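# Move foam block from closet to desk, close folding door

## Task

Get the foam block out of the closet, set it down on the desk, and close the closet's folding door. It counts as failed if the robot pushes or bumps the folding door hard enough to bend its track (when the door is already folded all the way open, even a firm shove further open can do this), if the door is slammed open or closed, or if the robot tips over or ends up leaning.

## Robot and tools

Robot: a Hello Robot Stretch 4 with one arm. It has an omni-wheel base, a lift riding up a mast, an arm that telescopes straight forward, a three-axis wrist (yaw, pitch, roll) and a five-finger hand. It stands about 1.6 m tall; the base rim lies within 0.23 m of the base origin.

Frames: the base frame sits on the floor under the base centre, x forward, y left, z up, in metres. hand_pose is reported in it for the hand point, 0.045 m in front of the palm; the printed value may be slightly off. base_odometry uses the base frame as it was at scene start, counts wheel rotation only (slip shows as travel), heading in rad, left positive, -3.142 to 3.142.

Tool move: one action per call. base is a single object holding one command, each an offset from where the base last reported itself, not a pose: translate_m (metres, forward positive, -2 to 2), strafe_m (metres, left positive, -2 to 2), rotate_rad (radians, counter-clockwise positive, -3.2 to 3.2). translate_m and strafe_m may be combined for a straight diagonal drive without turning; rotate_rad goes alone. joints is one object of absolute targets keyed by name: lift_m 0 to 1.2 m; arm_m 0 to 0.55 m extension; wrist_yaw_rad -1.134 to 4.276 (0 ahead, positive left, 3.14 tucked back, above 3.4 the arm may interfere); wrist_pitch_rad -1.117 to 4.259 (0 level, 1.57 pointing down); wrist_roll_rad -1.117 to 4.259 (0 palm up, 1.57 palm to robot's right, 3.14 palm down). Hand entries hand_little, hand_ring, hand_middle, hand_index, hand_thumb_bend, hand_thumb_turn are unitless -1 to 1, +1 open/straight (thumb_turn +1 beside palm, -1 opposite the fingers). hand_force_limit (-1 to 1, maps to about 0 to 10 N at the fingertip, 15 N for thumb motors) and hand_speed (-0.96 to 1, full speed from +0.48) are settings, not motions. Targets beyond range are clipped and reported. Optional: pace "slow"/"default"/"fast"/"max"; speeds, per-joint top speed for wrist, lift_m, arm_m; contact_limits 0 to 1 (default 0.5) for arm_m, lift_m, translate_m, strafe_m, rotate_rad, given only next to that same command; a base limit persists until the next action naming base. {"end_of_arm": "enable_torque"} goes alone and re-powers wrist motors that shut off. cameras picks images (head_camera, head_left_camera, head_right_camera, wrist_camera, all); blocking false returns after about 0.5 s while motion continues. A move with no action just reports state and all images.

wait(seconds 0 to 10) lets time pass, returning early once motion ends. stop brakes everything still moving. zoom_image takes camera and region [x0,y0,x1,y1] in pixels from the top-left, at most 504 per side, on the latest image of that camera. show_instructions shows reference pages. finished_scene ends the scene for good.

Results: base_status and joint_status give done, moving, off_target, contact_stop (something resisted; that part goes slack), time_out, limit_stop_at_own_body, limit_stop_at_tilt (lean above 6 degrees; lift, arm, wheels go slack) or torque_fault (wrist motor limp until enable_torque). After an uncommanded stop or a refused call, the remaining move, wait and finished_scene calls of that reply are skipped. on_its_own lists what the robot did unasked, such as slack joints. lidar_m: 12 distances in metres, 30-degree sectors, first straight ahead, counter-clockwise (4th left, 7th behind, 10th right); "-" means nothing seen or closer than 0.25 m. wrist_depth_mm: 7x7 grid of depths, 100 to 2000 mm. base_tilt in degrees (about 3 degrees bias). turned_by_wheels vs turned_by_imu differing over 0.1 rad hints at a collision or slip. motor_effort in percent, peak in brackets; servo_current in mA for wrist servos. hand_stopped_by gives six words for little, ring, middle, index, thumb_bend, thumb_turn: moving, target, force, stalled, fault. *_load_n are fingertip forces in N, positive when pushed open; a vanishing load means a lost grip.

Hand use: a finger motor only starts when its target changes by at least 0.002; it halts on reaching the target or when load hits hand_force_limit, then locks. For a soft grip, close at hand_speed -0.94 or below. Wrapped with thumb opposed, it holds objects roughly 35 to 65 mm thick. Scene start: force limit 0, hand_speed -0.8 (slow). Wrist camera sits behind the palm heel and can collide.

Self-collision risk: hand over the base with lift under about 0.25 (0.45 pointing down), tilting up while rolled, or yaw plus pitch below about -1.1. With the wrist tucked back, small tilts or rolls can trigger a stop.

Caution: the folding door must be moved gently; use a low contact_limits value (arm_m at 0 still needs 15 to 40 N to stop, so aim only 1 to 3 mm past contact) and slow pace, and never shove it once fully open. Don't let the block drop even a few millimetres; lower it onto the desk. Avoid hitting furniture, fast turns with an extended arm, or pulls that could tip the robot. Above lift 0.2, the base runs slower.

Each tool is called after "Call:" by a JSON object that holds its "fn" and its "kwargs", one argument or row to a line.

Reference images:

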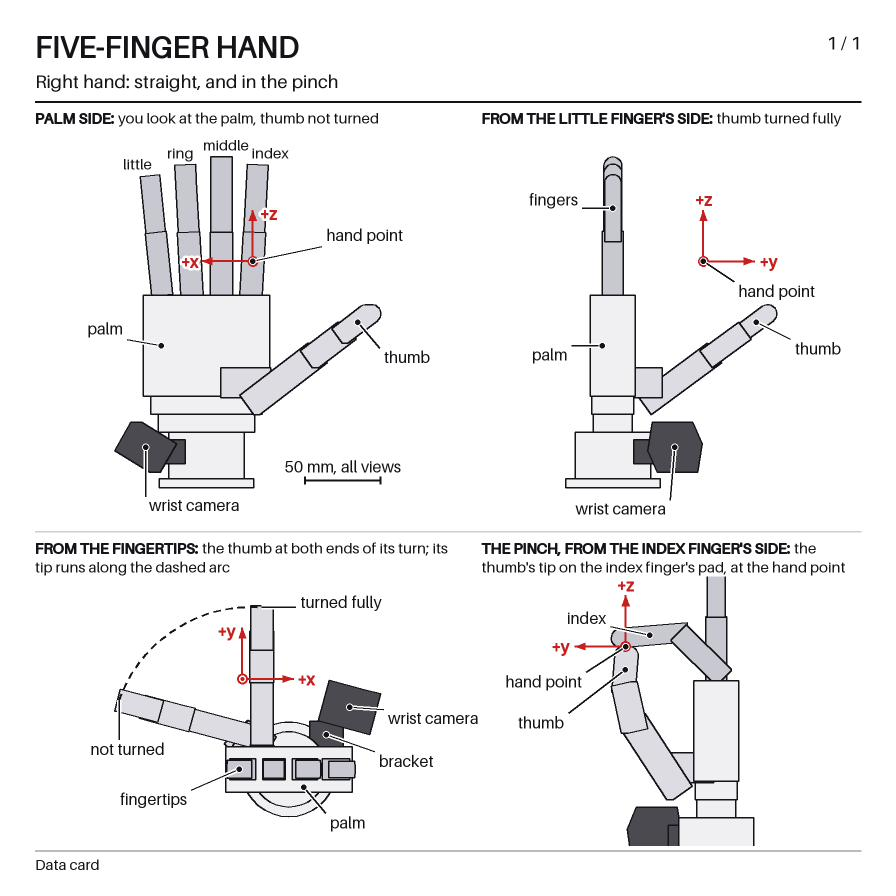

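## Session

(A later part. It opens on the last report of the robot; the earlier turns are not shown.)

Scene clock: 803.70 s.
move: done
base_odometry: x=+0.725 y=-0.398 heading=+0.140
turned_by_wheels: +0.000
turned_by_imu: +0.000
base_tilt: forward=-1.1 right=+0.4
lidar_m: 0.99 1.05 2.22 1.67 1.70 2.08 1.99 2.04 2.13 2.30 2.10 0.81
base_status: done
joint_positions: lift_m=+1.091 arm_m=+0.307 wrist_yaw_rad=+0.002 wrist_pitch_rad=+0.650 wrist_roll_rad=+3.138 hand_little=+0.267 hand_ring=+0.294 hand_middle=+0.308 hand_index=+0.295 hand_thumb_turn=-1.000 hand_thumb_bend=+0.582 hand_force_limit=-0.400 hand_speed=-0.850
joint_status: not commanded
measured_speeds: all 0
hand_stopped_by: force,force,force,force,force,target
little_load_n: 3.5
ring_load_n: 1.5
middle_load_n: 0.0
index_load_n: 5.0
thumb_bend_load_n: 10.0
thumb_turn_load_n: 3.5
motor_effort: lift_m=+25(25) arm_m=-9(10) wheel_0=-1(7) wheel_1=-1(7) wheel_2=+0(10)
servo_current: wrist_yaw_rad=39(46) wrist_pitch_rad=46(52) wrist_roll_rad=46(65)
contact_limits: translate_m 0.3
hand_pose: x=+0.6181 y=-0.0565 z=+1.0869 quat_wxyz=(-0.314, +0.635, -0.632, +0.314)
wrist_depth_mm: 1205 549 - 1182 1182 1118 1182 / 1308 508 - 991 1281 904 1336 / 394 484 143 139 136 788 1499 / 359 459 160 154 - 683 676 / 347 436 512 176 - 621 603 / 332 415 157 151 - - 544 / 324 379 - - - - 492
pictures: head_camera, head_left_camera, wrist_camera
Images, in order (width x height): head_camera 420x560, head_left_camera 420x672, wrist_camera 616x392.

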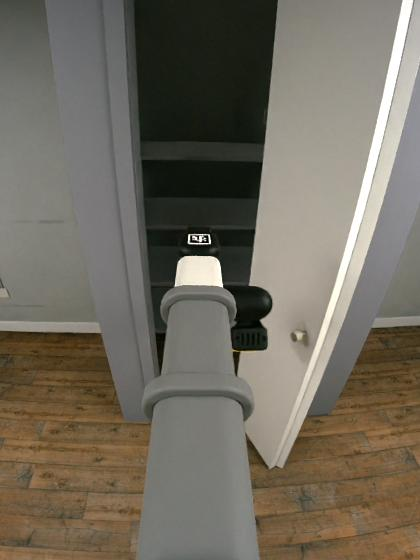

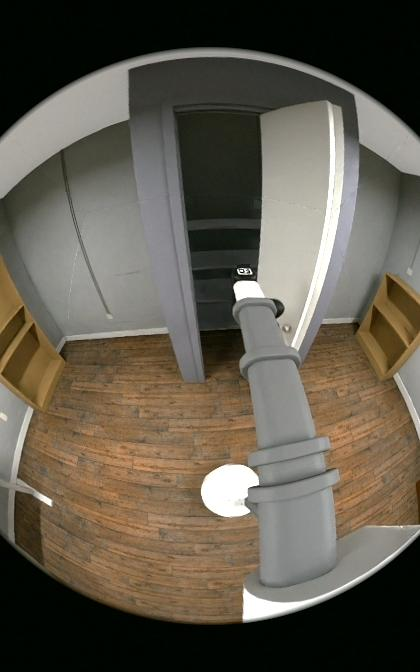

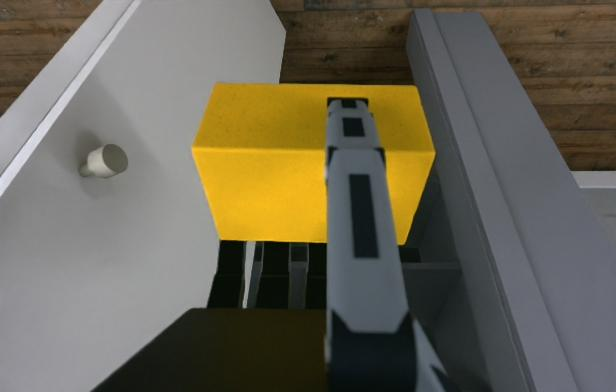

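Call:
{"fn": "move", "kwargs": {
  "base": {"translate_m": -0.66, "strafe_m": 0.5},
  "joints": {"arm_m": 0.05},
  "speeds": {"arm_m": 0.2},
  "contact_limits": {"translate_m": 0.3, "strafe_m": 0.3},
  "cameras": ["head_left_camera", "wrist_camera"]
}}

Call:
{"fn": "move", "kwargs": {
  "base": {"rotate_rad": 1.57},
  "pace": "slow",
  "cameras": ["head_camera", "head_left_camera", "wrist_camera"]
}}

"contact_limits": translate_m and strafe_m are given together and make one move, which takes one limit: state it under one of them only
Scene clock: 808.63 s.
base_odometry: x=+0.725 y=-0.398 heading=+0.140
turned_by_wheels: +0.000
turned_by_imu: +0.001
base_tilt: forward=-1.1 right=+0.4
lidar_m: 1.00 1.05 2.22 1.69 1.71 2.08 1.98 2.05 2.14 2.31 2.11 0.81
base_status: done
joint_positions: lift_m=+1.091 arm_m=+0.307 wrist_yaw_rad=+0.002 wrist_pitch_rad=+0.650 wrist_roll_rad=+3.138 hand_little=+0.267 hand_ring=+0.294 hand_middle=+0.308 hand_index=+0.295 hand_thumb_turn=-1.000 hand_thumb_bend=+0.582 hand_force_limit=-0.400 hand_speed=-0.850
joint_status: not commanded
measured_speeds: all 0
hand_stopped_by: force,force,force,force,force,target
little_load_n: 3.5
ring_load_n: 2.0
middle_load_n: 0.0
index_load_n: 5.5
thumb_bend_load_n: 10.0
thumb_turn_load_n: 4.0
motor_effort: lift_m=+24(25) arm_m=-9(10) wheel_0=-1(7) wheel_1=-1(7) wheel_2=+0(10)
servo_current: wrist_yaw_rad=33(46) wrist_pitch_rad=39(52) wrist_roll_rad=46(65)
contact_limits: translate_m 0.3
hand_pose: x=+0.6181 y=-0.0565 z=+1.0869 quat_wxyz=(-0.314, +0.635, -0.632, +0.314)
wrist_depth_mm: 1255 549 - 1182 1182 1118 1160 / 1336 504 - 1008 1281 917 1336 / 394 480 143 139 136 778 1464 / 359 462 161 154 - 683 676 / 347 433 512 176 - 615 609 / 334 418 157 151 - - 544 / 325 375 - - - - 496
pictures: none

not run: a call was refused earlier in this reply.

Call:
{"fn": "move", "kwargs": {
  "base": {"translate_m": -0.66, "strafe_m": 0.5},
  "joints": {"arm_m": 0.05},
  "speeds": {"arm_m": 0.2},
  "contact_limits": {"translate_m": 0.3},
  "cameras": ["head_left_camera", "wrist_camera"]
}}

Call:
{"fn": "move", "kwargs": {
  "base": {"rotate_rad": 1.57},
  "pace": "slow",
  "cameras": ["head_camera", "head_left_camera", "wrist_camera"]
}}

Scene clock: 815.93 s.
move: done
base_odometry: x=+0.002 y=+0.005 heading=+0.140
turned_by_wheels: +0.000
turned_by_imu: +0.001
base_tilt: forward=-1.1 right=+0.4
lidar_m: 1.67 2.38 1.98 1.11 1.16 1.40 1.31 1.38 1.87 2.48 2.84 1.61
base_status: done
joint_positions: lift_m=+1.091 arm_m=+0.050 wrist_yaw_rad=+0.002 wrist_pitch_rad=+0.650 wrist_roll_rad=+3.138 hand_little=+0.267 hand_ring=+0.294 hand_middle=+0.308 hand_index=+0.295 hand_thumb_turn=-1.000 hand_thumb_bend=+0.582 hand_force_limit=-0.400 hand_speed=-0.850
joint_status: all done
measured_speeds: all 0
hand_stopped_by: force,force,force,force,force,target
little_load_n: 3.5
ring_load_n: 2.0
middle_load_n: 0.0
index_load_n: 5.5
thumb_bend_load_n: 10.0
thumb_turn_load_n: 4.0
motor_effort: lift_m=+24(25) arm_m=-9(12) wheel_0=+0(12) wheel_1=+1(6) wheel_2=-2(9)
servo_current: wrist_yaw_rad=33(46) wrist_pitch_rad=46(59) wrist_roll_rad=59(65)
contact_limits: translate_m 0.3
hand_pose: x=+0.3611 y=-0.0565 z=+1.0869 quat_wxyz=(-0.314, +0.635, -0.632, +0.314)
wrist_depth_mm: 1255 1229 1229 1205 1205 1182 1182 / 1397 1397 1336 1308 1308 1366 1366 / 1661 1576 143 139 136 1537 1576 / 1921 1808 160 154 - 1808 1808 / - - 1708 176 - - - / - - 157 151 - - - / - - - - - - -
Images, in order (width x height): head_left_camera 420x672, wrist_camera 616x392.

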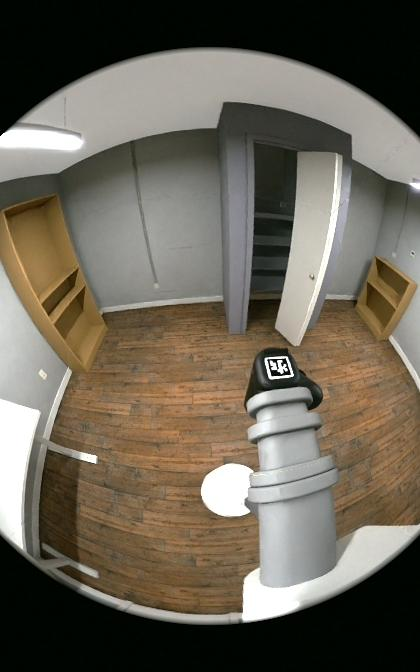

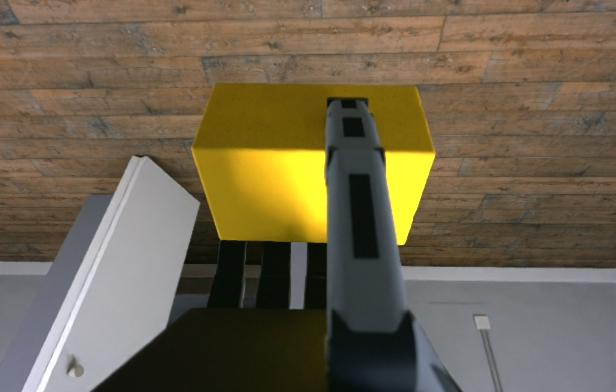

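Scene clock: 818.80 s.
move: done
base_odometry: x=+0.002 y=+0.005 heading=+1.709
turned_by_wheels: +1.569
turned_by_imu: +1.550
base_tilt: forward=-1.1 right=+0.4
lidar_m: 1.10 1.14 1.40 1.30 1.38 1.80 2.51 2.82 1.64 1.65 2.44 1.99
base_status: done
joint_positions: lift_m=+1.091 arm_m=+0.050 wrist_yaw_rad=+0.002 wrist_pitch_rad=+0.650 wrist_roll_rad=+3.138 hand_little=+0.267 hand_ring=+0.294 hand_middle=+0.308 hand_index=+0.295 hand_thumb_turn=-1.000 hand_thumb_bend=+0.582 hand_force_limit=-0.400 hand_speed=-0.850
joint_status: not commanded
measured_speeds: all 0
hand_stopped_by: force,force,force,force,force,target
little_load_n: 3.5
ring_load_n: 1.5
middle_load_n: 0.0
index_load_n: 5.5
thumb_bend_load_n: 10.5
thumb_turn_load_n: 4.0
motor_effort: lift_m=+24(24) arm_m=-9(10) wheel_0=-2(7) wheel_1=-2(6) wheel_2=-3(7)
servo_current: wrist_yaw_rad=33(59) wrist_pitch_rad=46(59) wrist_roll_rad=26(65)
hand_pose: x=+0.3611 y=-0.0565 z=+1.0869 quat_wxyz=(-0.314, +0.635, -0.632, +0.314)
wrist_depth_mm: 1229 1229 1229 1205 1182 1182 1182 / 1397 1366 1336 1281 1308 1336 1308 / 1661 1661 143 139 137 1576 1499 / 1863 1863 160 154 - 1756 1808 / - 1921 182 175 - - - / 1756 1756 151 151 - - - / 1576 - - - - - -
Images, in order (width x height): head_camera 420x560, head_left_camera 420x672, wrist_camera 616x392.

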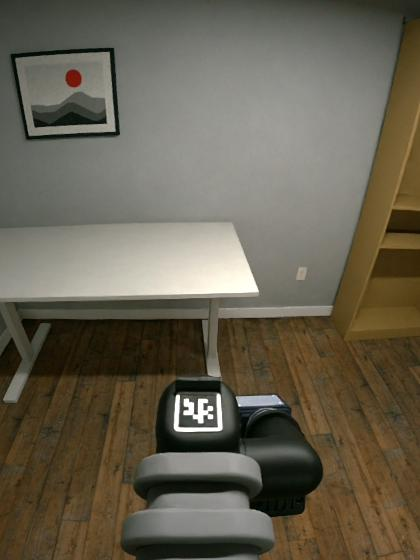

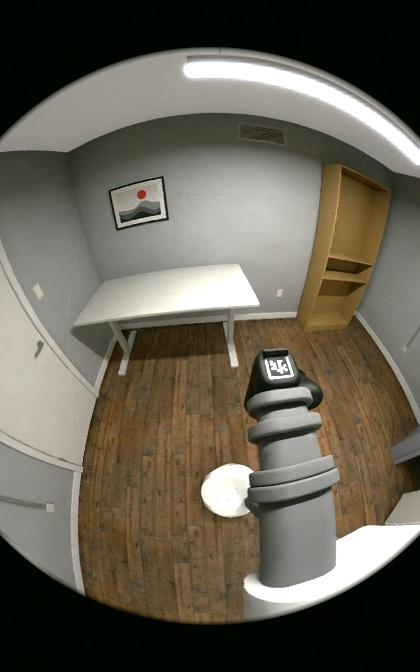

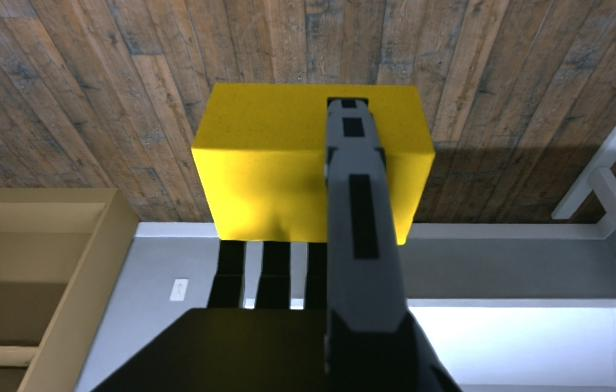

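Call:
{"fn": "move", "kwargs": {
  "base": {"translate_m": 0.5, "strafe_m": 0.3},
  "contact_limits": {"translate_m": 0.3},
  "cameras": ["head_camera", "head_left_camera", "wrist_camera"]
}}

Scene clock: 835.50 s.
move: done
base_odometry: x=-0.364 y=+0.459 heading=+1.709
turned_by_wheels: +0.000
turned_by_imu: +0.004
base_tilt: forward=-1.1 right=+0.4
lidar_m: 0.59 0.63 0.82 1.02 1.07 1.47 3.11 3.39 2.06 2.25 1.81 0.64
base_status: done
joint_positions: lift_m=+1.091 arm_m=+0.050 wrist_yaw_rad=+0.002 wrist_pitch_rad=+0.650 wrist_roll_rad=+3.138 hand_little=+0.267 hand_ring=+0.294 hand_middle=+0.308 hand_index=+0.295 hand_thumb_turn=-1.000 hand_thumb_bend=+0.582 hand_force_limit=-0.400 hand_speed=-0.850
joint_status: not commanded
measured_speeds: all 0
hand_stopped_by: force,force,force,force,force,target
little_load_n: 3.5
ring_load_n: 1.5
middle_load_n: 0.5
index_load_n: 5.5
thumb_bend_load_n: 10.0
thumb_turn_load_n: 4.0
motor_effort: lift_m=+24(24) arm_m=-9(10) wheel_0=-1(6) wheel_1=-2(10) wheel_2=+1(10)
servo_current: wrist_yaw_rad=39(46) wrist_pitch_rad=52(52) wrist_roll_rad=46(65)
contact_limits: translate_m 0.3
hand_pose: x=+0.3611 y=-0.0565 z=+1.0869 quat_wxyz=(-0.314, +0.635, -0.632, +0.314)
wrist_depth_mm: 1229 1205 1229 1205 1205 1182 1160 / 1397 1366 1308 1281 1281 1336 1281 / 1618 1618 143 139 137 1499 1464 / - - 154 154 - - - / - - 173 176 - - - / - - 138 151 - - - / - - - - - - -
Images, in order (width x height): head_camera 420x560, head_left_camera 420x672, wrist_camera 616x392.

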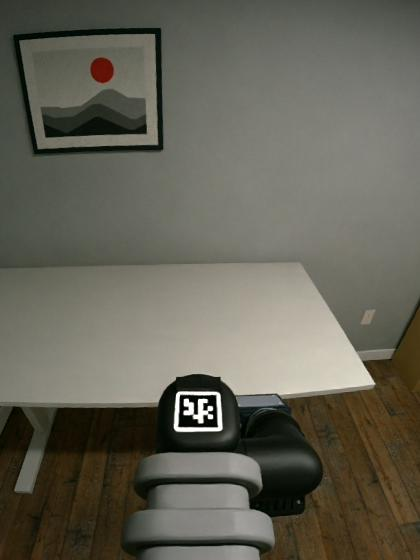

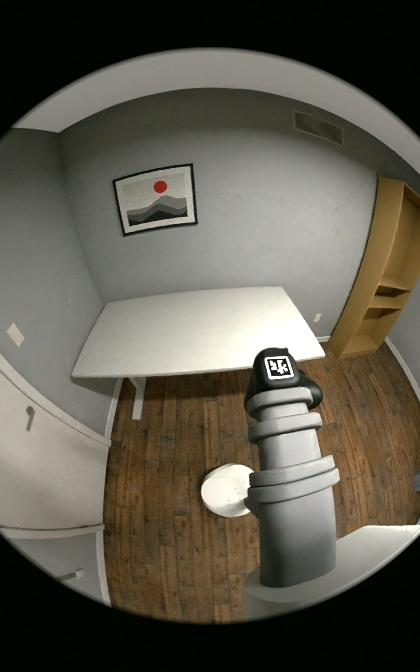

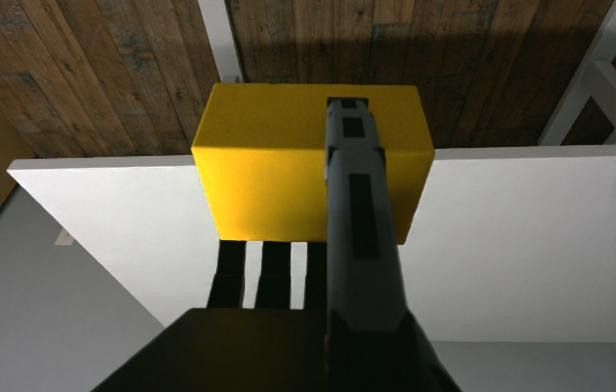

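Call:
{"fn": "move", "kwargs": {
  "base": {"translate_m": 0.2},
  "joints": {"arm_m": 0.35},
  "speeds": {"arm_m": 0.2},
  "contact_limits": {"translate_m": 0.3},
  "cameras": ["head_camera", "head_right_camera", "wrist_camera"]
}}

Scene clock: 844.07 s.
move: done
base_odometry: x=-0.392 y=+0.657 heading=+1.709
turned_by_wheels: +0.000
turned_by_imu: +0.003
base_tilt: forward=-1.1 right=+0.4
lidar_m: 0.39 0.42 0.53 1.01 1.09 1.47 3.60 3.59 2.12 2.68 0.63 0.41
base_status: done
joint_positions: lift_m=+1.091 arm_m=+0.350 wrist_yaw_rad=+0.002 wrist_pitch_rad=+0.651 wrist_roll_rad=+3.138 hand_little=+0.267 hand_ring=+0.294 hand_middle=+0.308 hand_index=+0.295 hand_thumb_turn=-1.000 hand_thumb_bend=+0.582 hand_force_limit=-0.400 hand_speed=-0.850
joint_status: all done
measured_speeds: all 0
hand_stopped_by: force,force,force,force,force,target
little_load_n: 3.5
ring_load_n: 2.0
middle_load_n: 0.5
index_load_n: 5.0
thumb_bend_load_n: 10.0
thumb_turn_load_n: 3.5
motor_effort: lift_m=+24(24) arm_m=+9(13) wheel_0=-2(8) wheel_1=+2(6) wheel_2=+2(9)
servo_current: wrist_yaw_rad=33(46) wrist_pitch_rad=46(59) wrist_roll_rad=72(72)
contact_limits: translate_m 0.3
hand_pose: x=+0.6604 y=-0.0565 z=+1.0869 quat_wxyz=(-0.314, +0.635, -0.632, +0.314)
wrist_depth_mm: - - - - - - - / - - - 158 158 - - / - - 140 139 137 - - / - - 154 153 - - - / - - 174 176 - - - / - - 138 151 - - - / - - - - - - -
Images, in order (width x height): head_camera 420x560, head_right_camera 420x672, wrist_camera 616x392.

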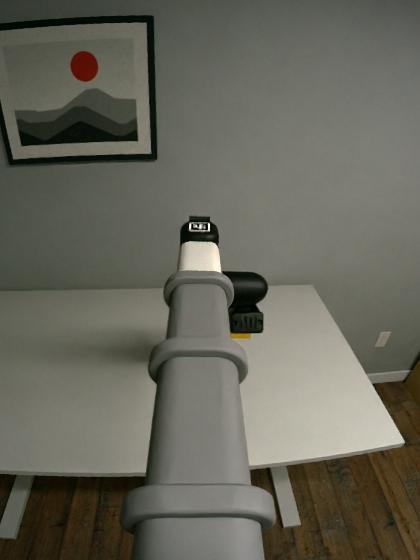

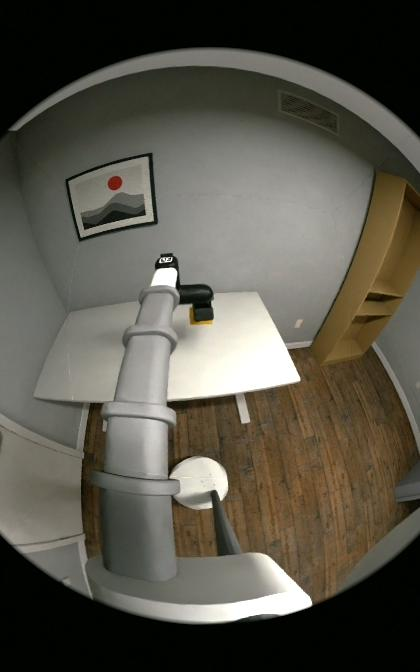

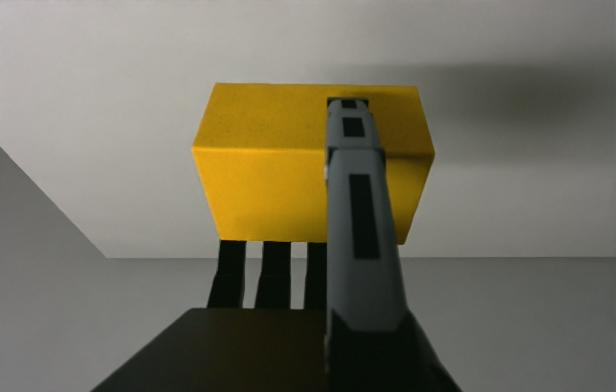

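Call:
{"fn": "move", "kwargs": {
  "joints": {"lift_m": 0.965},
  "speeds": {"lift_m": 0.05},
  "contact_limits": {"lift_m": 0.1},
  "cameras": ["head_camera", "wrist_camera"]
}}

Scene clock: 851.03 s.
move: done
base_odometry: x=-0.392 y=+0.657 heading=+1.709
turned_by_wheels: +0.000
turned_by_imu: +0.002
base_tilt: forward=-1.0 right=+0.4
lidar_m: 0.39 0.41 0.56 1.00 1.08 1.46 3.61 3.57 2.11 2.67 0.62 0.43
base_status: not commanded
joint_positions: lift_m=+0.965 arm_m=+0.350 wrist_yaw_rad=+0.002 wrist_pitch_rad=+0.651 wrist_roll_rad=+3.138 hand_little=+0.267 hand_ring=+0.294 hand_middle=+0.308 hand_index=+0.295 hand_thumb_turn=-1.000 hand_thumb_bend=+0.582 hand_force_limit=-0.400 hand_speed=-0.850
joint_status: all done
measured_speeds: all 0
hand_stopped_by: force,force,force,force,force,target
little_load_n: 3.5
ring_load_n: 2.0
middle_load_n: 0.5
index_load_n: 5.5
thumb_bend_load_n: 10.0
thumb_turn_load_n: 3.5
motor_effort: lift_m=+17(23) arm_m=+9(10) wheel_0=-1(2) wheel_1=+2(2) wheel_2=+2(3)
servo_current: wrist_yaw_rad=33(46) wrist_pitch_rad=39(52) wrist_roll_rad=46(72)
contact_limits: lift_m 0.1; translate_m 0.3
hand_pose: x=+0.6604 y=-0.0565 z=+0.9614 quat_wxyz=(-0.314, +0.635, -0.632, +0.314)
wrist_depth_mm: - - - - - - - / - - - 158 157 - - / - - 140 139 137 - - / - - 154 154 - - - / - - 173 176 - - - / - - 138 151 - - - / - - - - - - -
Images, in order (width x height): head_camera 420x560, wrist_camera 616x392.

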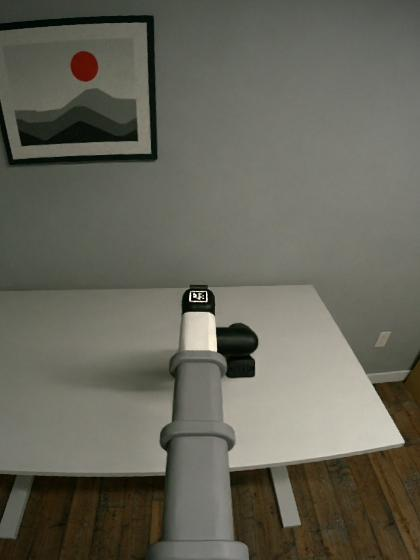

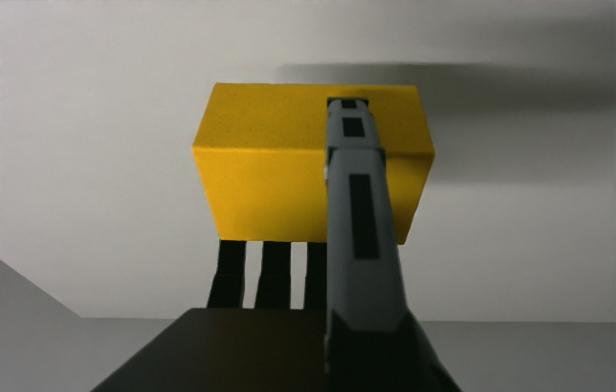

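Call:
{"fn": "move", "kwargs": {
  "joints": {"lift_m": 0.89},
  "speeds": {"lift_m": 0.04},
  "contact_limits": {"lift_m": 0.1},
  "cameras": ["wrist_camera"]
}}

Scene clock: 859.23 s.
move: done
base_odometry: x=-0.392 y=+0.657 heading=+1.709
turned_by_wheels: +0.000
turned_by_imu: +0.002
base_tilt: forward=-1.1 right=+0.4
lidar_m: 0.38 0.41 0.55 1.00 1.09 1.48 3.59 3.57 2.12 2.67 0.62 0.41
base_status: not commanded
joint_positions: lift_m=+0.890 arm_m=+0.350 wrist_yaw_rad=+0.002 wrist_pitch_rad=+0.651 wrist_roll_rad=+3.138 hand_little=+0.267 hand_ring=+0.294 hand_middle=+0.308 hand_index=+0.295 hand_thumb_turn=-1.000 hand_thumb_bend=+0.582 hand_force_limit=-0.400 hand_speed=-0.850
joint_status: all done
measured_speeds: all 0
hand_stopped_by: force,force,force,force,force,target
little_load_n: 3.5
ring_load_n: 1.5
middle_load_n: 0.0
index_load_n: 5.5
thumb_bend_load_n: 10.0
thumb_turn_load_n: 3.5
motor_effort: lift_m=+17(22) arm_m=+9(10) wheel_0=-2(2) wheel_1=+2(2) wheel_2=+2(3)
servo_current: wrist_yaw_rad=39(52) wrist_pitch_rad=46(59) wrist_roll_rad=33(65)
contact_limits: lift_m 0.1; translate_m 0.3
hand_pose: x=+0.6604 y=-0.0565 z=+0.8865 quat_wxyz=(-0.314, +0.635, -0.632, +0.314)
wrist_depth_mm: - - - - - - - / - - - 158 157 - - / - - 140 139 136 - - / - - 155 154 - - - / - - 174 176 - - - / - - 138 151 - - - / - - - - - - -
Images, in order (width x height): wrist_camera 616x392.

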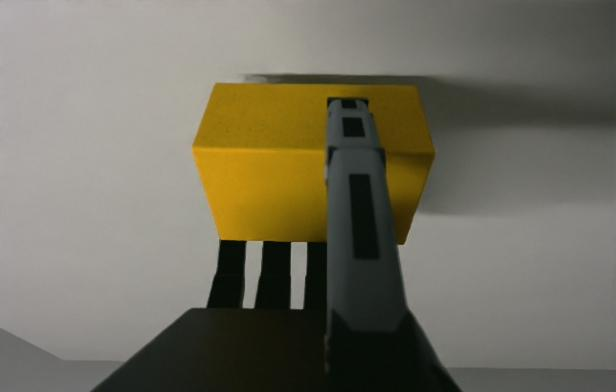

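Call:
{"fn": "move", "kwargs": {
  "joints": {"lift_m": 0.87},
  "speeds": {"lift_m": 0.03},
  "contact_limits": {"lift_m": 0.1},
  "cameras": ["wrist_camera"]
}}

Scene clock: 862.77 s.
move: done
base_odometry: x=-0.392 y=+0.657 heading=+1.709
turned_by_wheels: +0.000
turned_by_imu: +0.001
base_tilt: forward=-1.0 right=+0.4
lidar_m: 0.38 0.41 0.55 1.01 1.09 1.49 3.59 3.57 2.11 2.68 0.62 0.42
base_status: not commanded
joint_positions: lift_m=+0.870 arm_m=+0.350 wrist_yaw_rad=+0.002 wrist_pitch_rad=+0.651 wrist_roll_rad=+3.138 hand_little=+0.267 hand_ring=+0.294 hand_middle=+0.308 hand_index=+0.295 hand_thumb_turn=-1.000 hand_thumb_bend=+0.582 hand_force_limit=-0.400 hand_speed=-0.850
joint_status: all done
measured_speeds: all 0
hand_stopped_by: force,force,force,force,force,target
little_load_n: 3.5
ring_load_n: 2.0
middle_load_n: 0.0
index_load_n: 5.5
thumb_bend_load_n: 10.5
thumb_turn_load_n: 3.5
motor_effort: lift_m=+17(21) arm_m=+9(9) wheel_0=-1(2) wheel_1=+2(2) wheel_2=+2(3)
servo_current: wrist_yaw_rad=33(39) wrist_pitch_rad=46(52) wrist_roll_rad=52(52)
contact_limits: lift_m 0.1; translate_m 0.3
hand_pose: x=+0.6604 y=-0.0565 z=+0.8664 quat_wxyz=(-0.314, +0.635, -0.632, +0.314)
wrist_depth_mm: - - - - - - - / - - - 157 158 - - / - - 140 138 137 - - / - - 154 154 - - - / - - 173 176 - - - / - - 138 151 - - - / - - - - - - -
Images, in order (width x height): wrist_camera 616x392.

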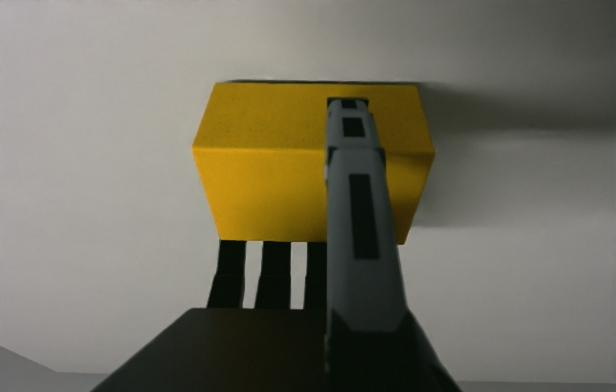

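Call:
{"fn": "move", "kwargs": {
  "joints": {"lift_m": 0.8625},
  "speeds": {"lift_m": 0.02},
  "contact_limits": {"lift_m": 0.1},
  "cameras": ["wrist_camera"]
}}

Scene clock: 866.50 s.
move: done
base_odometry: x=-0.392 y=+0.657 heading=+1.709
turned_by_wheels: +0.000
turned_by_imu: +0.001
base_tilt: forward=-1.1 right=+0.5
lidar_m: 0.39 0.41 0.56 1.01 1.08 1.48 3.60 3.57 2.12 2.66 0.62 0.43
base_status: not commanded
joint_positions: lift_m=+0.863 arm_m=+0.350 wrist_yaw_rad=+0.002 wrist_pitch_rad=+0.651 wrist_roll_rad=+3.138 hand_little=+0.267 hand_ring=+0.294 hand_middle=+0.308 hand_index=+0.295 hand_thumb_turn=-1.000 hand_thumb_bend=+0.582 hand_force_limit=-0.400 hand_speed=-0.850
joint_status: all done
measured_speeds: all 0
hand_stopped_by: force,force,force,force,force,target
little_load_n: 3.5
ring_load_n: 1.5
middle_load_n: 0.0
index_load_n: 5.5
thumb_bend_load_n: 10.0
thumb_turn_load_n: 3.5
motor_effort: lift_m=+17(19) arm_m=+9(9) wheel_0=-2(2) wheel_1=+2(2) wheel_2=+3(3)
servo_current: wrist_yaw_rad=39(46) wrist_pitch_rad=52(59) wrist_roll_rad=46(72)
contact_limits: lift_m 0.1; translate_m 0.3
hand_pose: x=+0.6604 y=-0.0565 z=+0.8590 quat_wxyz=(-0.314, +0.635, -0.632, +0.314)
wrist_depth_mm: - - - - - - - / - - 158 158 157 - - / - - 140 138 137 - - / - - 154 153 - - - / - - 174 176 - - - / - - 138 151 - - - / - - - - - - -
Images, in order (width x height): wrist_camera 616x392.

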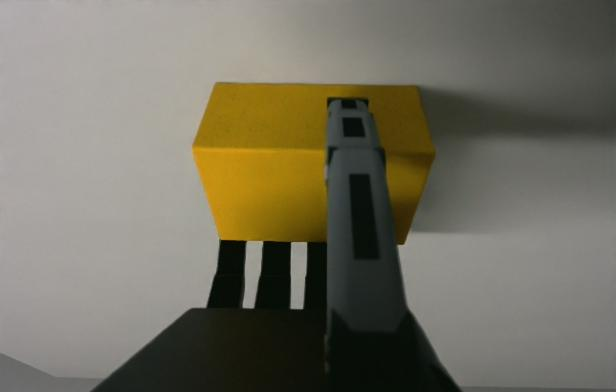

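Call:
{"fn": "move", "kwargs": {
  "joints": {"lift_m": 0.859},
  "speeds": {"lift_m": 0.02},
  "contact_limits": {"lift_m": 0.05},
  "cameras": ["wrist_camera"]
}}

Call:
{"fn": "zoom_image", "kwargs": {
  "camera": "wrist_camera",
  "region": [180, 60, 460, 180]
}}

Scene clock: 871.03 s.
move: done
base_odometry: x=-0.392 y=+0.657 heading=+1.709
turned_by_wheels: +0.000
turned_by_imu: +0.001
base_tilt: forward=-1.1 right=+0.4
lidar_m: 0.39 0.41 0.54 1.00 1.08 1.47 3.60 3.59 2.12 2.67 0.62 0.44
base_status: not commanded
joint_positions: lift_m=+0.860 arm_m=+0.350 wrist_yaw_rad=+0.002 wrist_pitch_rad=+0.651 wrist_roll_rad=+3.138 hand_little=+0.267 hand_ring=+0.294 hand_middle=+0.308 hand_index=+0.295 hand_thumb_turn=-1.000 hand_thumb_bend=+0.582 hand_force_limit=-0.400 hand_speed=-0.850
joint_status: all done
measured_speeds: all 0
hand_stopped_by: force,force,force,force,force,target
little_load_n: 3.5
ring_load_n: 1.5
middle_load_n: 0.0
index_load_n: 5.0
thumb_bend_load_n: 9.0
thumb_turn_load_n: 3.0
motor_effort: lift_m=+14(18) arm_m=+9(9) wheel_0=-2(2) wheel_1=+2(2) wheel_2=+2(3)
servo_current: wrist_yaw_rad=39(39) wrist_pitch_rad=52(52) wrist_roll_rad=39(72)
contact_limits: lift_m 0.05; translate_m 0.3
hand_pose: x=+0.6604 y=-0.0565 z=+0.8557 quat_wxyz=(-0.314, +0.635, -0.632, +0.314)
wrist_depth_mm: - - - - - - - / - - 157 152 157 - - / - - 139 138 136 - - / - - 153 153 - - - / - - 174 176 - - - / - - 138 151 - - - / - - - - - - -
Images, in order (width x height): wrist_camera 616x392.

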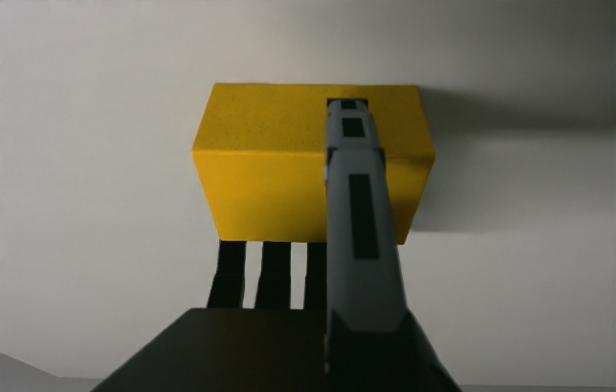

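Scaled by 1.800.

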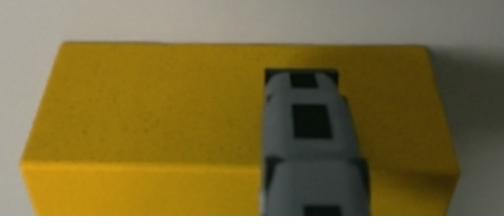

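Call:
{"fn": "move", "kwargs": {
  "joints": {"hand_thumb_bend": 0.95, "hand_little": 0.5, "hand_ring": 0.5, "hand_middle": 0.5, "hand_index": 0.5},
  "cameras": ["wrist_camera"]
}}

Scene clock: 879.73 s.
move: done
base_odometry: x=-0.392 y=+0.657 heading=+1.709
turned_by_wheels: +0.000
turned_by_imu: +0.001
base_tilt: forward=-1.0 right=+0.4
lidar_m: 0.39 0.39 0.54 1.01 1.08 1.48 3.60 3.58 2.11 2.68 0.62 0.43
base_status: not commanded
joint_positions: lift_m=+0.859 arm_m=+0.350 wrist_yaw_rad=+0.002 wrist_pitch_rad=+0.651 wrist_roll_rad=+3.138 hand_little=+0.500 hand_ring=+0.500 hand_middle=+0.500 hand_index=+0.500 hand_thumb_turn=-1.000 hand_thumb_bend=+0.950 hand_force_limit=-0.400 hand_speed=-0.850
joint_status: all done
measured_speeds: all 0
hand_stopped_by: target,target,target,target,target,target
little_load_n: 0.0
ring_load_n: 0.0
middle_load_n: 0.0
index_load_n: 0.0
thumb_bend_load_n: 0.0
thumb_turn_load_n: 0.0
motor_effort: lift_m=+17(17) arm_m=+9(10) wheel_0=-1(2) wheel_1=+2(2) wheel_2=+2(3)
servo_current: wrist_yaw_rad=33(46) wrist_pitch_rad=52(59) wrist_roll_rad=33(72)
contact_limits: lift_m 0.05; translate_m 0.3
hand_pose: x=+0.6604 y=-0.0565 z=+0.8555 quat_wxyz=(-0.314, +0.635, -0.632, +0.314)
wrist_depth_mm: - - - - - - - / - - - 118 116 - - / - - 138 142 - - - / - - 150 145 - - - / - - 177 176 - - - / - - 138 153 - - - / - - - - - - -
Images, in order (width x height): wrist_camera 616x392.

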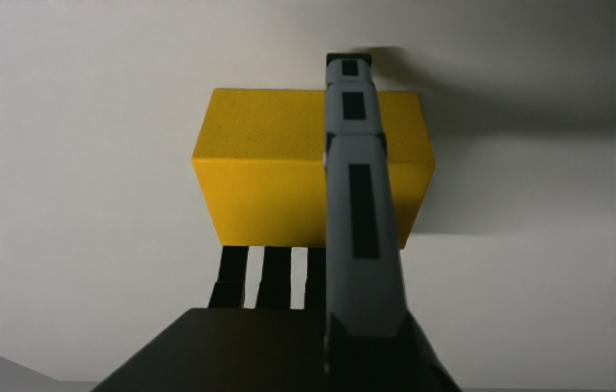

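Call:
{"fn": "move", "kwargs": {
  "joints": {"arm_m": 0.356},
  "pace": "slow",
  "cameras": []
}}

Call:
{"fn": "move", "kwargs": {
  "joints": {"lift_m": 0.99},
  "speeds": {"lift_m": 0.06},
  "cameras": ["wrist_camera", "head_camera"]
}}

Scene clock: 884.93 s.
move: done
base_odometry: x=-0.392 y=+0.657 heading=+1.709
turned_by_wheels: +0.000
turned_by_imu: +0.001
base_tilt: forward=-1.1 right=+0.4
lidar_m: 0.40 0.41 0.55 1.00 1.08 1.47 3.58 3.58 2.12 2.67 0.63 0.42
base_status: not commanded
joint_positions: lift_m=+0.859 arm_m=+0.356 wrist_yaw_rad=+0.002 wrist_pitch_rad=+0.651 wrist_roll_rad=+3.138 hand_little=+0.500 hand_ring=+0.500 hand_middle=+0.500 hand_index=+0.500 hand_thumb_turn=-1.000 hand_thumb_bend=+0.950 hand_force_limit=-0.400 hand_speed=-0.850
joint_status: all done
measured_speeds: all 0
hand_stopped_by: target,target,target,target,target,target
little_load_n: 0.0
ring_load_n: 0.0
middle_load_n: 0.0
index_load_n: 0.0
thumb_bend_load_n: 0.0
thumb_turn_load_n: 0.0
motor_effort: lift_m=+17(17) arm_m=+9(12) wheel_0=-2(2) wheel_1=+2(2) wheel_2=+2(3)
servo_current: wrist_yaw_rad=26(39) wrist_pitch_rad=46(52) wrist_roll_rad=72(72)
contact_limits: lift_m 0.05; translate_m 0.3
hand_pose: x=+0.6663 y=-0.0565 z=+0.8555 quat_wxyz=(-0.314, +0.635, -0.632, +0.314)
wrist_depth_mm: - - - - - - - / - - 150 145 145 - - / - - 135 134 132 - - / - - 150 144 - - - / - - 183 179 - - - / - - 138 153 - - - / - - - - - - -

Scene clock: 887.60 s.
move: done
base_odometry: x=-0.392 y=+0.657 heading=+1.709
turned_by_wheels: +0.000
turned_by_imu: +0.001
base_tilt: forward=-1.1 right=+0.4
lidar_m: 0.39 0.41 0.55 1.01 1.09 1.49 3.59 3.58 2.12 2.67 0.63 0.43
base_status: not commanded
joint_positions: lift_m=+0.990 arm_m=+0.356 wrist_yaw_rad=+0.002 wrist_pitch_rad=+0.651 wrist_roll_rad=+3.138 hand_little=+0.500 hand_ring=+0.500 hand_middle=+0.500 hand_index=+0.500 hand_thumb_turn=-1.000 hand_thumb_bend=+0.950 hand_force_limit=-0.400 hand_speed=-0.850
joint_status: all done
measured_speeds: all 0
hand_stopped_by: target,target,target,target,target,target
little_load_n: 0.0
ring_load_n: 0.0
middle_load_n: 0.0
index_load_n: 0.0
thumb_bend_load_n: 0.0
thumb_turn_load_n: 0.0
motor_effort: lift_m=+25(30) arm_m=+9(10) wheel_0=-2(2) wheel_1=+2(2) wheel_2=+3(3)
servo_current: wrist_yaw_rad=39(46) wrist_pitch_rad=46(52) wrist_roll_rad=46(72)
contact_limits: translate_m 0.3
hand_pose: x=+0.6663 y=-0.0565 z=+0.9858 quat_wxyz=(-0.314, +0.635, -0.632, +0.314)
wrist_depth_mm: - - - 229 226 - - / - - - 111 110 - - / - - - - - - - / - - - - - - - / - - 186 189 - - - / - - 138 153 - - - / - - - - - - -
pictures: head_camera, wrist_camera
Images, in order (width x height): head_camera 420x560, wrist_camera 616x392.

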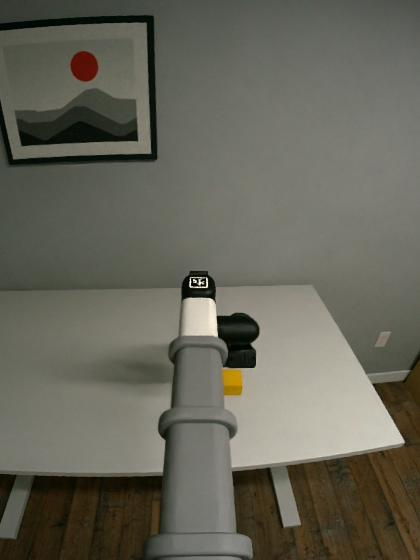

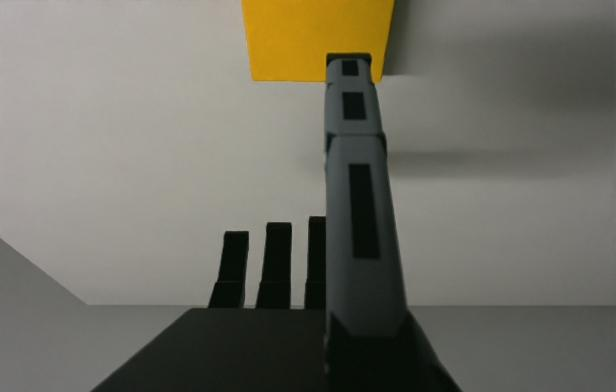

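Call:
{"fn": "move", "kwargs": {
  "joints": {"arm_m": 0.05, "hand_speed": 0.0, "hand_force_limit": 0.2, "hand_thumb_turn": 1.0, "hand_thumb_bend": 1.0},
  "speeds": {"arm_m": 0.2},
  "cameras": ["wrist_camera"]
}}

Call:
{"fn": "move", "kwargs": {
  "base": {"translate_m": -0.7},
  "joints": {"wrist_pitch_rad": 0.0, "hand_little": -1.0, "hand_ring": -1.0, "hand_middle": -1.0, "hand_index": -1.0},
  "contact_limits": {"translate_m": 0.3},
  "cameras": ["head_camera"]
}}

Call:
{"fn": "move", "kwargs": {
  "base": {"rotate_rad": -1.569},
  "pace": "default",
  "cameras": ["head_camera"]
}}

Scene clock: 930.67 s.
move: done
base_odometry: x=-0.392 y=+0.657 heading=+1.709
turned_by_wheels: +0.000
turned_by_imu: +0.002
base_tilt: forward=-1.1 right=+0.4
lidar_m: 0.39 0.42 0.52 1.00 1.08 1.49 3.59 3.57 2.10 2.64 0.61 0.43
base_status: not commanded
joint_positions: lift_m=+0.990 arm_m=+0.050 wrist_yaw_rad=+0.002 wrist_pitch_rad=+0.651 wrist_roll_rad=+3.138 hand_little=+0.500 hand_ring=+0.500 hand_middle=+0.500 hand_index=+0.500 hand_thumb_turn=+1.000 hand_thumb_bend=+1.000 hand_force_limit=+0.200 hand_speed=+0.000
joint_status: all done
measured_speeds: all 0
hand_stopped_by: target,target,target,target,target,target
little_load_n: 0.0
ring_load_n: 0.0
middle_load_n: 0.0
index_load_n: 0.0
thumb_bend_load_n: 0.0
thumb_turn_load_n: 0.0
motor_effort: lift_m=+24(25) arm_m=-9(14) wheel_0=-2(2) wheel_1=+2(2) wheel_2=+2(3)
servo_current: wrist_yaw_rad=26(52) wrist_pitch_rad=46(52) wrist_roll_rad=46(78)
contact_limits: translate_m 0.3
hand_pose: x=+0.3611 y=-0.0565 z=+0.9858 quat_wxyz=(-0.314, +0.635, -0.632, +0.314)
wrist_depth_mm: 1118 1098 1078 1118 1078 1098 1078 / 1255 1255 1182 - - - - / - - - - - - - / - - - - - - - / - - 186 189 188 - - / - - 138 153 161 - - / - - - - - - -
Images, in order (width x height): wrist_camera 616x392.

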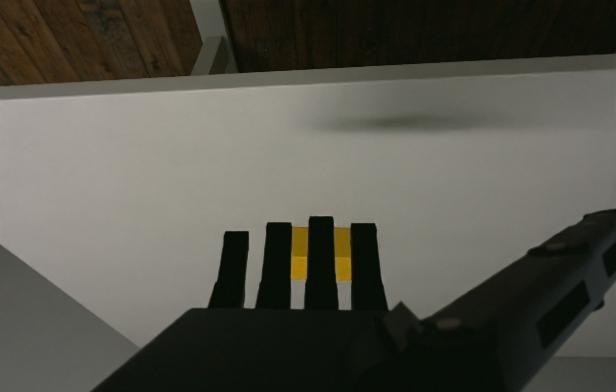

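Scene clock: 934.50 s.
move: done
base_odometry: x=-0.295 y=-0.036 heading=+1.709
turned_by_wheels: +0.000
turned_by_imu: -0.001
base_tilt: forward=-1.1 right=+0.4
lidar_m: 1.09 1.10 1.08 1.02 1.07 1.42 2.51 2.92 1.87 1.96 2.44 1.17
base_status: done
joint_positions: lift_m=+0.990 arm_m=+0.050 wrist_yaw_rad=+0.002 wrist_pitch_rad=+0.011 wrist_roll_rad=+3.138 hand_little=-1.000 hand_ring=-1.000 hand_middle=-1.000 hand_index=-1.000 hand_thumb_turn=+1.000 hand_thumb_bend=+1.000 hand_force_limit=+0.200 hand_speed=+0.000
joint_status: all done
measured_speeds: all 0
hand_stopped_by: target,target,target,target,target,target
little_load_n: 0.0
ring_load_n: 0.0
middle_load_n: 0.0
index_load_n: 0.0
thumb_bend_load_n: 0.0
thumb_turn_load_n: 0.0
motor_effort: lift_m=+24(25) arm_m=-9(10) wheel_0=+0(7) wheel_1=-2(7) wheel_2=-2(10)
servo_current: wrist_yaw_rad=33(52) wrist_pitch_rad=72(202) wrist_roll_rad=52(65)
contact_limits: translate_m 0.3
hand_pose: x=+0.4421 y=-0.0564 z=+1.1053 quat_wxyz=(-0.497, +0.504, -0.501, +0.498)
wrist_depth_mm: 1708 - - - - - - / 1576 - - - - - - / 1576 - - - - - - / 1661 - - 110 - - - / 1661 - 124 133 138 - - / 1618 - 138 141 141 - - / 1576 - - - - - -
Images, in order (width x height): head_camera 420x560.

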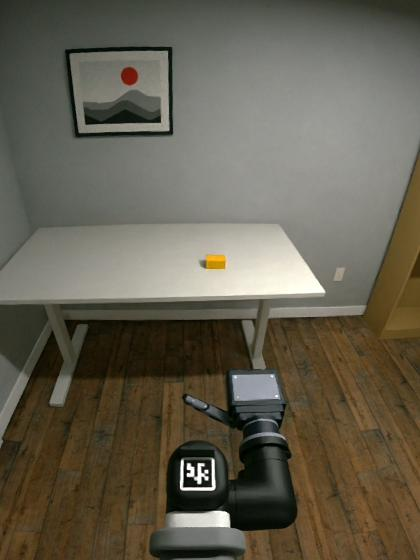

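Scene clock: 936.77 s.
move: done
base_odometry: x=-0.295 y=-0.036 heading=+0.140
turned_by_wheels: -1.569
turned_by_imu: -1.548
base_tilt: forward=-1.0 right=+0.4
lidar_m: 1.96 2.37 1.16 1.10 1.11 1.09 1.02 1.08 1.41 2.50 2.92 1.90
base_status: done
joint_positions: lift_m=+0.990 arm_m=+0.050 wrist_yaw_rad=+0.002 wrist_pitch_rad=+0.011 wrist_roll_rad=+3.138 hand_little=-1.000 hand_ring=-1.000 hand_middle=-1.000 hand_index=-1.000 hand_thumb_turn=+1.000 hand_thumb_bend=+1.000 hand_force_limit=+0.200 hand_speed=+0.000
joint_status: not commanded
measured_speeds: all 0
hand_stopped_by: target,target,target,target,target,target
little_load_n: 0.0
ring_load_n: 0.0
middle_load_n: 0.0
index_load_n: 0.0
thumb_bend_load_n: 0.0
thumb_turn_load_n: -0.5
motor_effort: lift_m=+24(24) arm_m=-9(10) wheel_0=+0(8) wheel_1=+2(8) wheel_2=-1(7)
servo_current: wrist_yaw_rad=26(39) wrist_pitch_rad=72(78) wrist_roll_rad=33(59)
hand_pose: x=+0.4422 y=-0.0564 z=+1.1053 quat_wxyz=(-0.497, +0.504, -0.501, +0.498)
wrist_depth_mm: - - - 1983 - - - / - - - - - - - / - - - - - - - / - - - 1708 - - - / - - 136 144 143 - - / - - 141 141 141 - - / - - - - - - -
Images, in order (width x height): head_camera 420x560.

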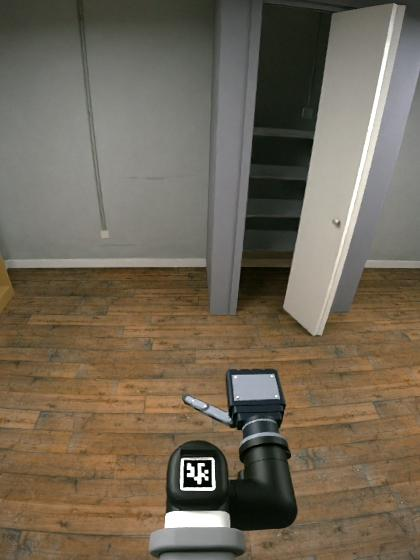

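Call:
{"fn": "move", "kwargs": {
  "base": {"translate_m": 1.05, "strafe_m": -0.8},
  "contact_limits": {"translate_m": 0.3},
  "joints": {"lift_m": 0.96},
  "cameras": ["head_camera", "head_left_camera", "head_right_camera", "wrist_camera"]
}}

Scene clock: 945.67 s.
move: done
base_odometry: x=+0.856 y=-0.682 heading=+0.140
turned_by_wheels: +0.000
turned_by_imu: +0.002
base_tilt: forward=-1.1 right=+0.4
lidar_m: 0.63 1.03 2.32 1.97 2.01 2.17 2.07 2.13 1.90 2.00 1.78 0.93
base_status: done
joint_positions: lift_m=+0.960 arm_m=+0.050 wrist_yaw_rad=+0.002 wrist_pitch_rad=+0.010 wrist_roll_rad=+3.138 hand_little=-1.000 hand_ring=-1.000 hand_middle=-1.000 hand_index=-1.000 hand_thumb_turn=+1.000 hand_thumb_bend=+1.000 hand_force_limit=+0.200 hand_speed=+0.000
joint_status: all done
measured_speeds: all 0
hand_stopped_by: target,target,target,target,target,target
little_load_n: 0.0
ring_load_n: 0.0
middle_load_n: 0.0
index_load_n: 0.0
thumb_bend_load_n: 0.0
thumb_turn_load_n: 0.0
motor_effort: lift_m=+18(23) arm_m=-10(10) wheel_0=-2(10) wheel_1=-3(5) wheel_2=+1(8)
servo_current: wrist_yaw_rad=20(46) wrist_pitch_rad=72(72) wrist_roll_rad=26(78)
contact_limits: translate_m 0.3
hand_pose: x=+0.4422 y=-0.0564 z=+1.0759 quat_wxyz=(-0.497, +0.504, -0.501, +0.498)
wrist_depth_mm: - - 691 389 488 - - / - - 676 384 488 - - / - - 676 379 484 1397 - / - - 668 114 113 - - / - - 144 133 - - - / - - 142 141 140 - - / - - - - - - -
Images, in order (width x height): head_camera 420x560, head_left_camera 420x672, head_right_camera 420x672, wrist_camera 616x392.

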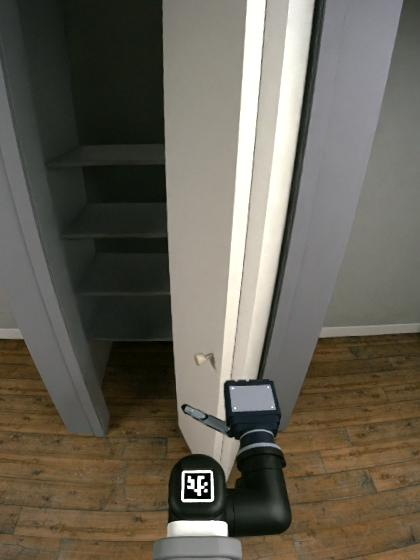

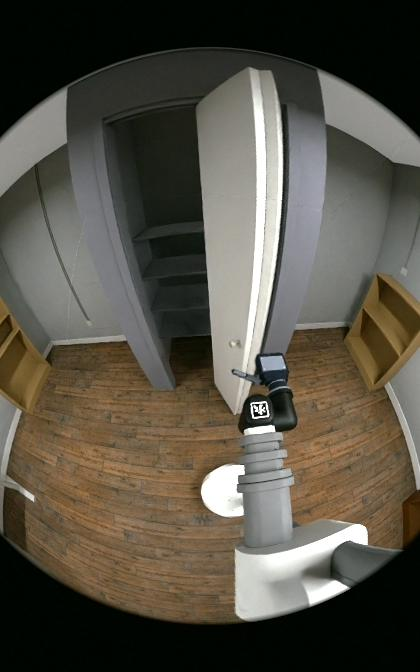

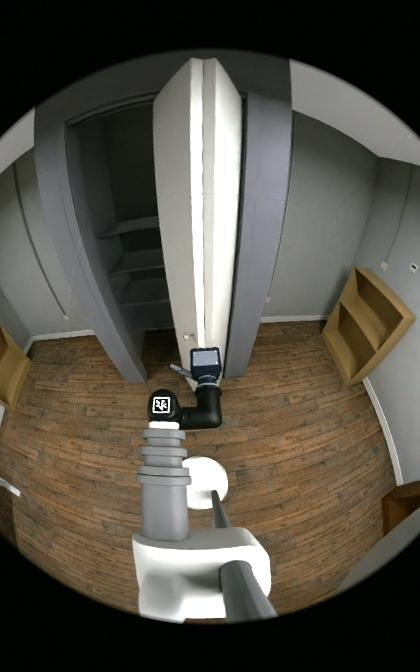

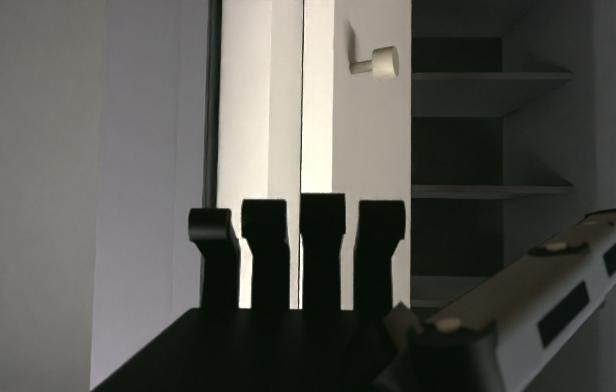

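Call:
{"fn": "move", "kwargs": {
  "base": {"translate_m": 0.15},
  "contact_limits": {"translate_m": 0.1},
  "pace": "slow",
  "cameras": ["head_camera", "wrist_camera"]
}}

Scene clock: 967.27 s.
move: done
base_odometry: x=+1.005 y=-0.661 heading=+0.140
turned_by_wheels: +0.000
turned_by_imu: +0.003
base_tilt: forward=-1.0 right=+0.4
lidar_m: 0.48 0.91 2.12 2.43 2.06 2.30 2.22 2.28 1.97 1.90 1.73 0.54
base_status: done
joint_positions: lift_m=+0.960 arm_m=+0.050 wrist_yaw_rad=+0.002 wrist_pitch_rad=+0.010 wrist_roll_rad=+3.138 hand_little=-1.000 hand_ring=-1.000 hand_middle=-1.000 hand_index=-1.000 hand_thumb_turn=+1.000 hand_thumb_bend=+1.000 hand_force_limit=+0.200 hand_speed=+0.000
joint_status: not commanded
measured_speeds: all 0
hand_stopped_by: target,target,target,target,target,target
little_load_n: 0.0
ring_load_n: 0.0
middle_load_n: 0.0
index_load_n: 0.0
thumb_bend_load_n: 0.0
thumb_turn_load_n: 0.0
motor_effort: lift_m=+18(18) arm_m=-9(10) wheel_0=+1(6) wheel_1=+2(5) wheel_2=-2(7)
servo_current: wrist_yaw_rad=26(46) wrist_pitch_rad=59(72) wrist_roll_rad=26(72)
contact_limits: translate_m 0.1
hand_pose: x=+0.4422 y=-0.0564 z=+1.0759 quat_wxyz=(-0.497, +0.504, -0.501, +0.498)
wrist_depth_mm: - 530 - 230 340 - - / - 525 - 229 340 - - / - 521 - 227 338 - - / - 521 - 222 300 - - / - 517 124 133 143 - - / - 512 138 141 141 - - / - - - - - - -
Images, in order (width x height): head_camera 420x560, wrist_camera 616x392.

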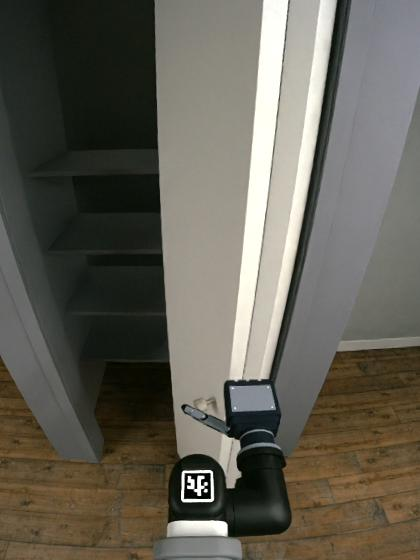

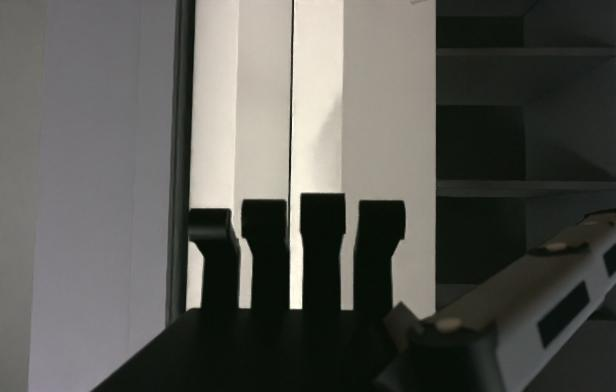

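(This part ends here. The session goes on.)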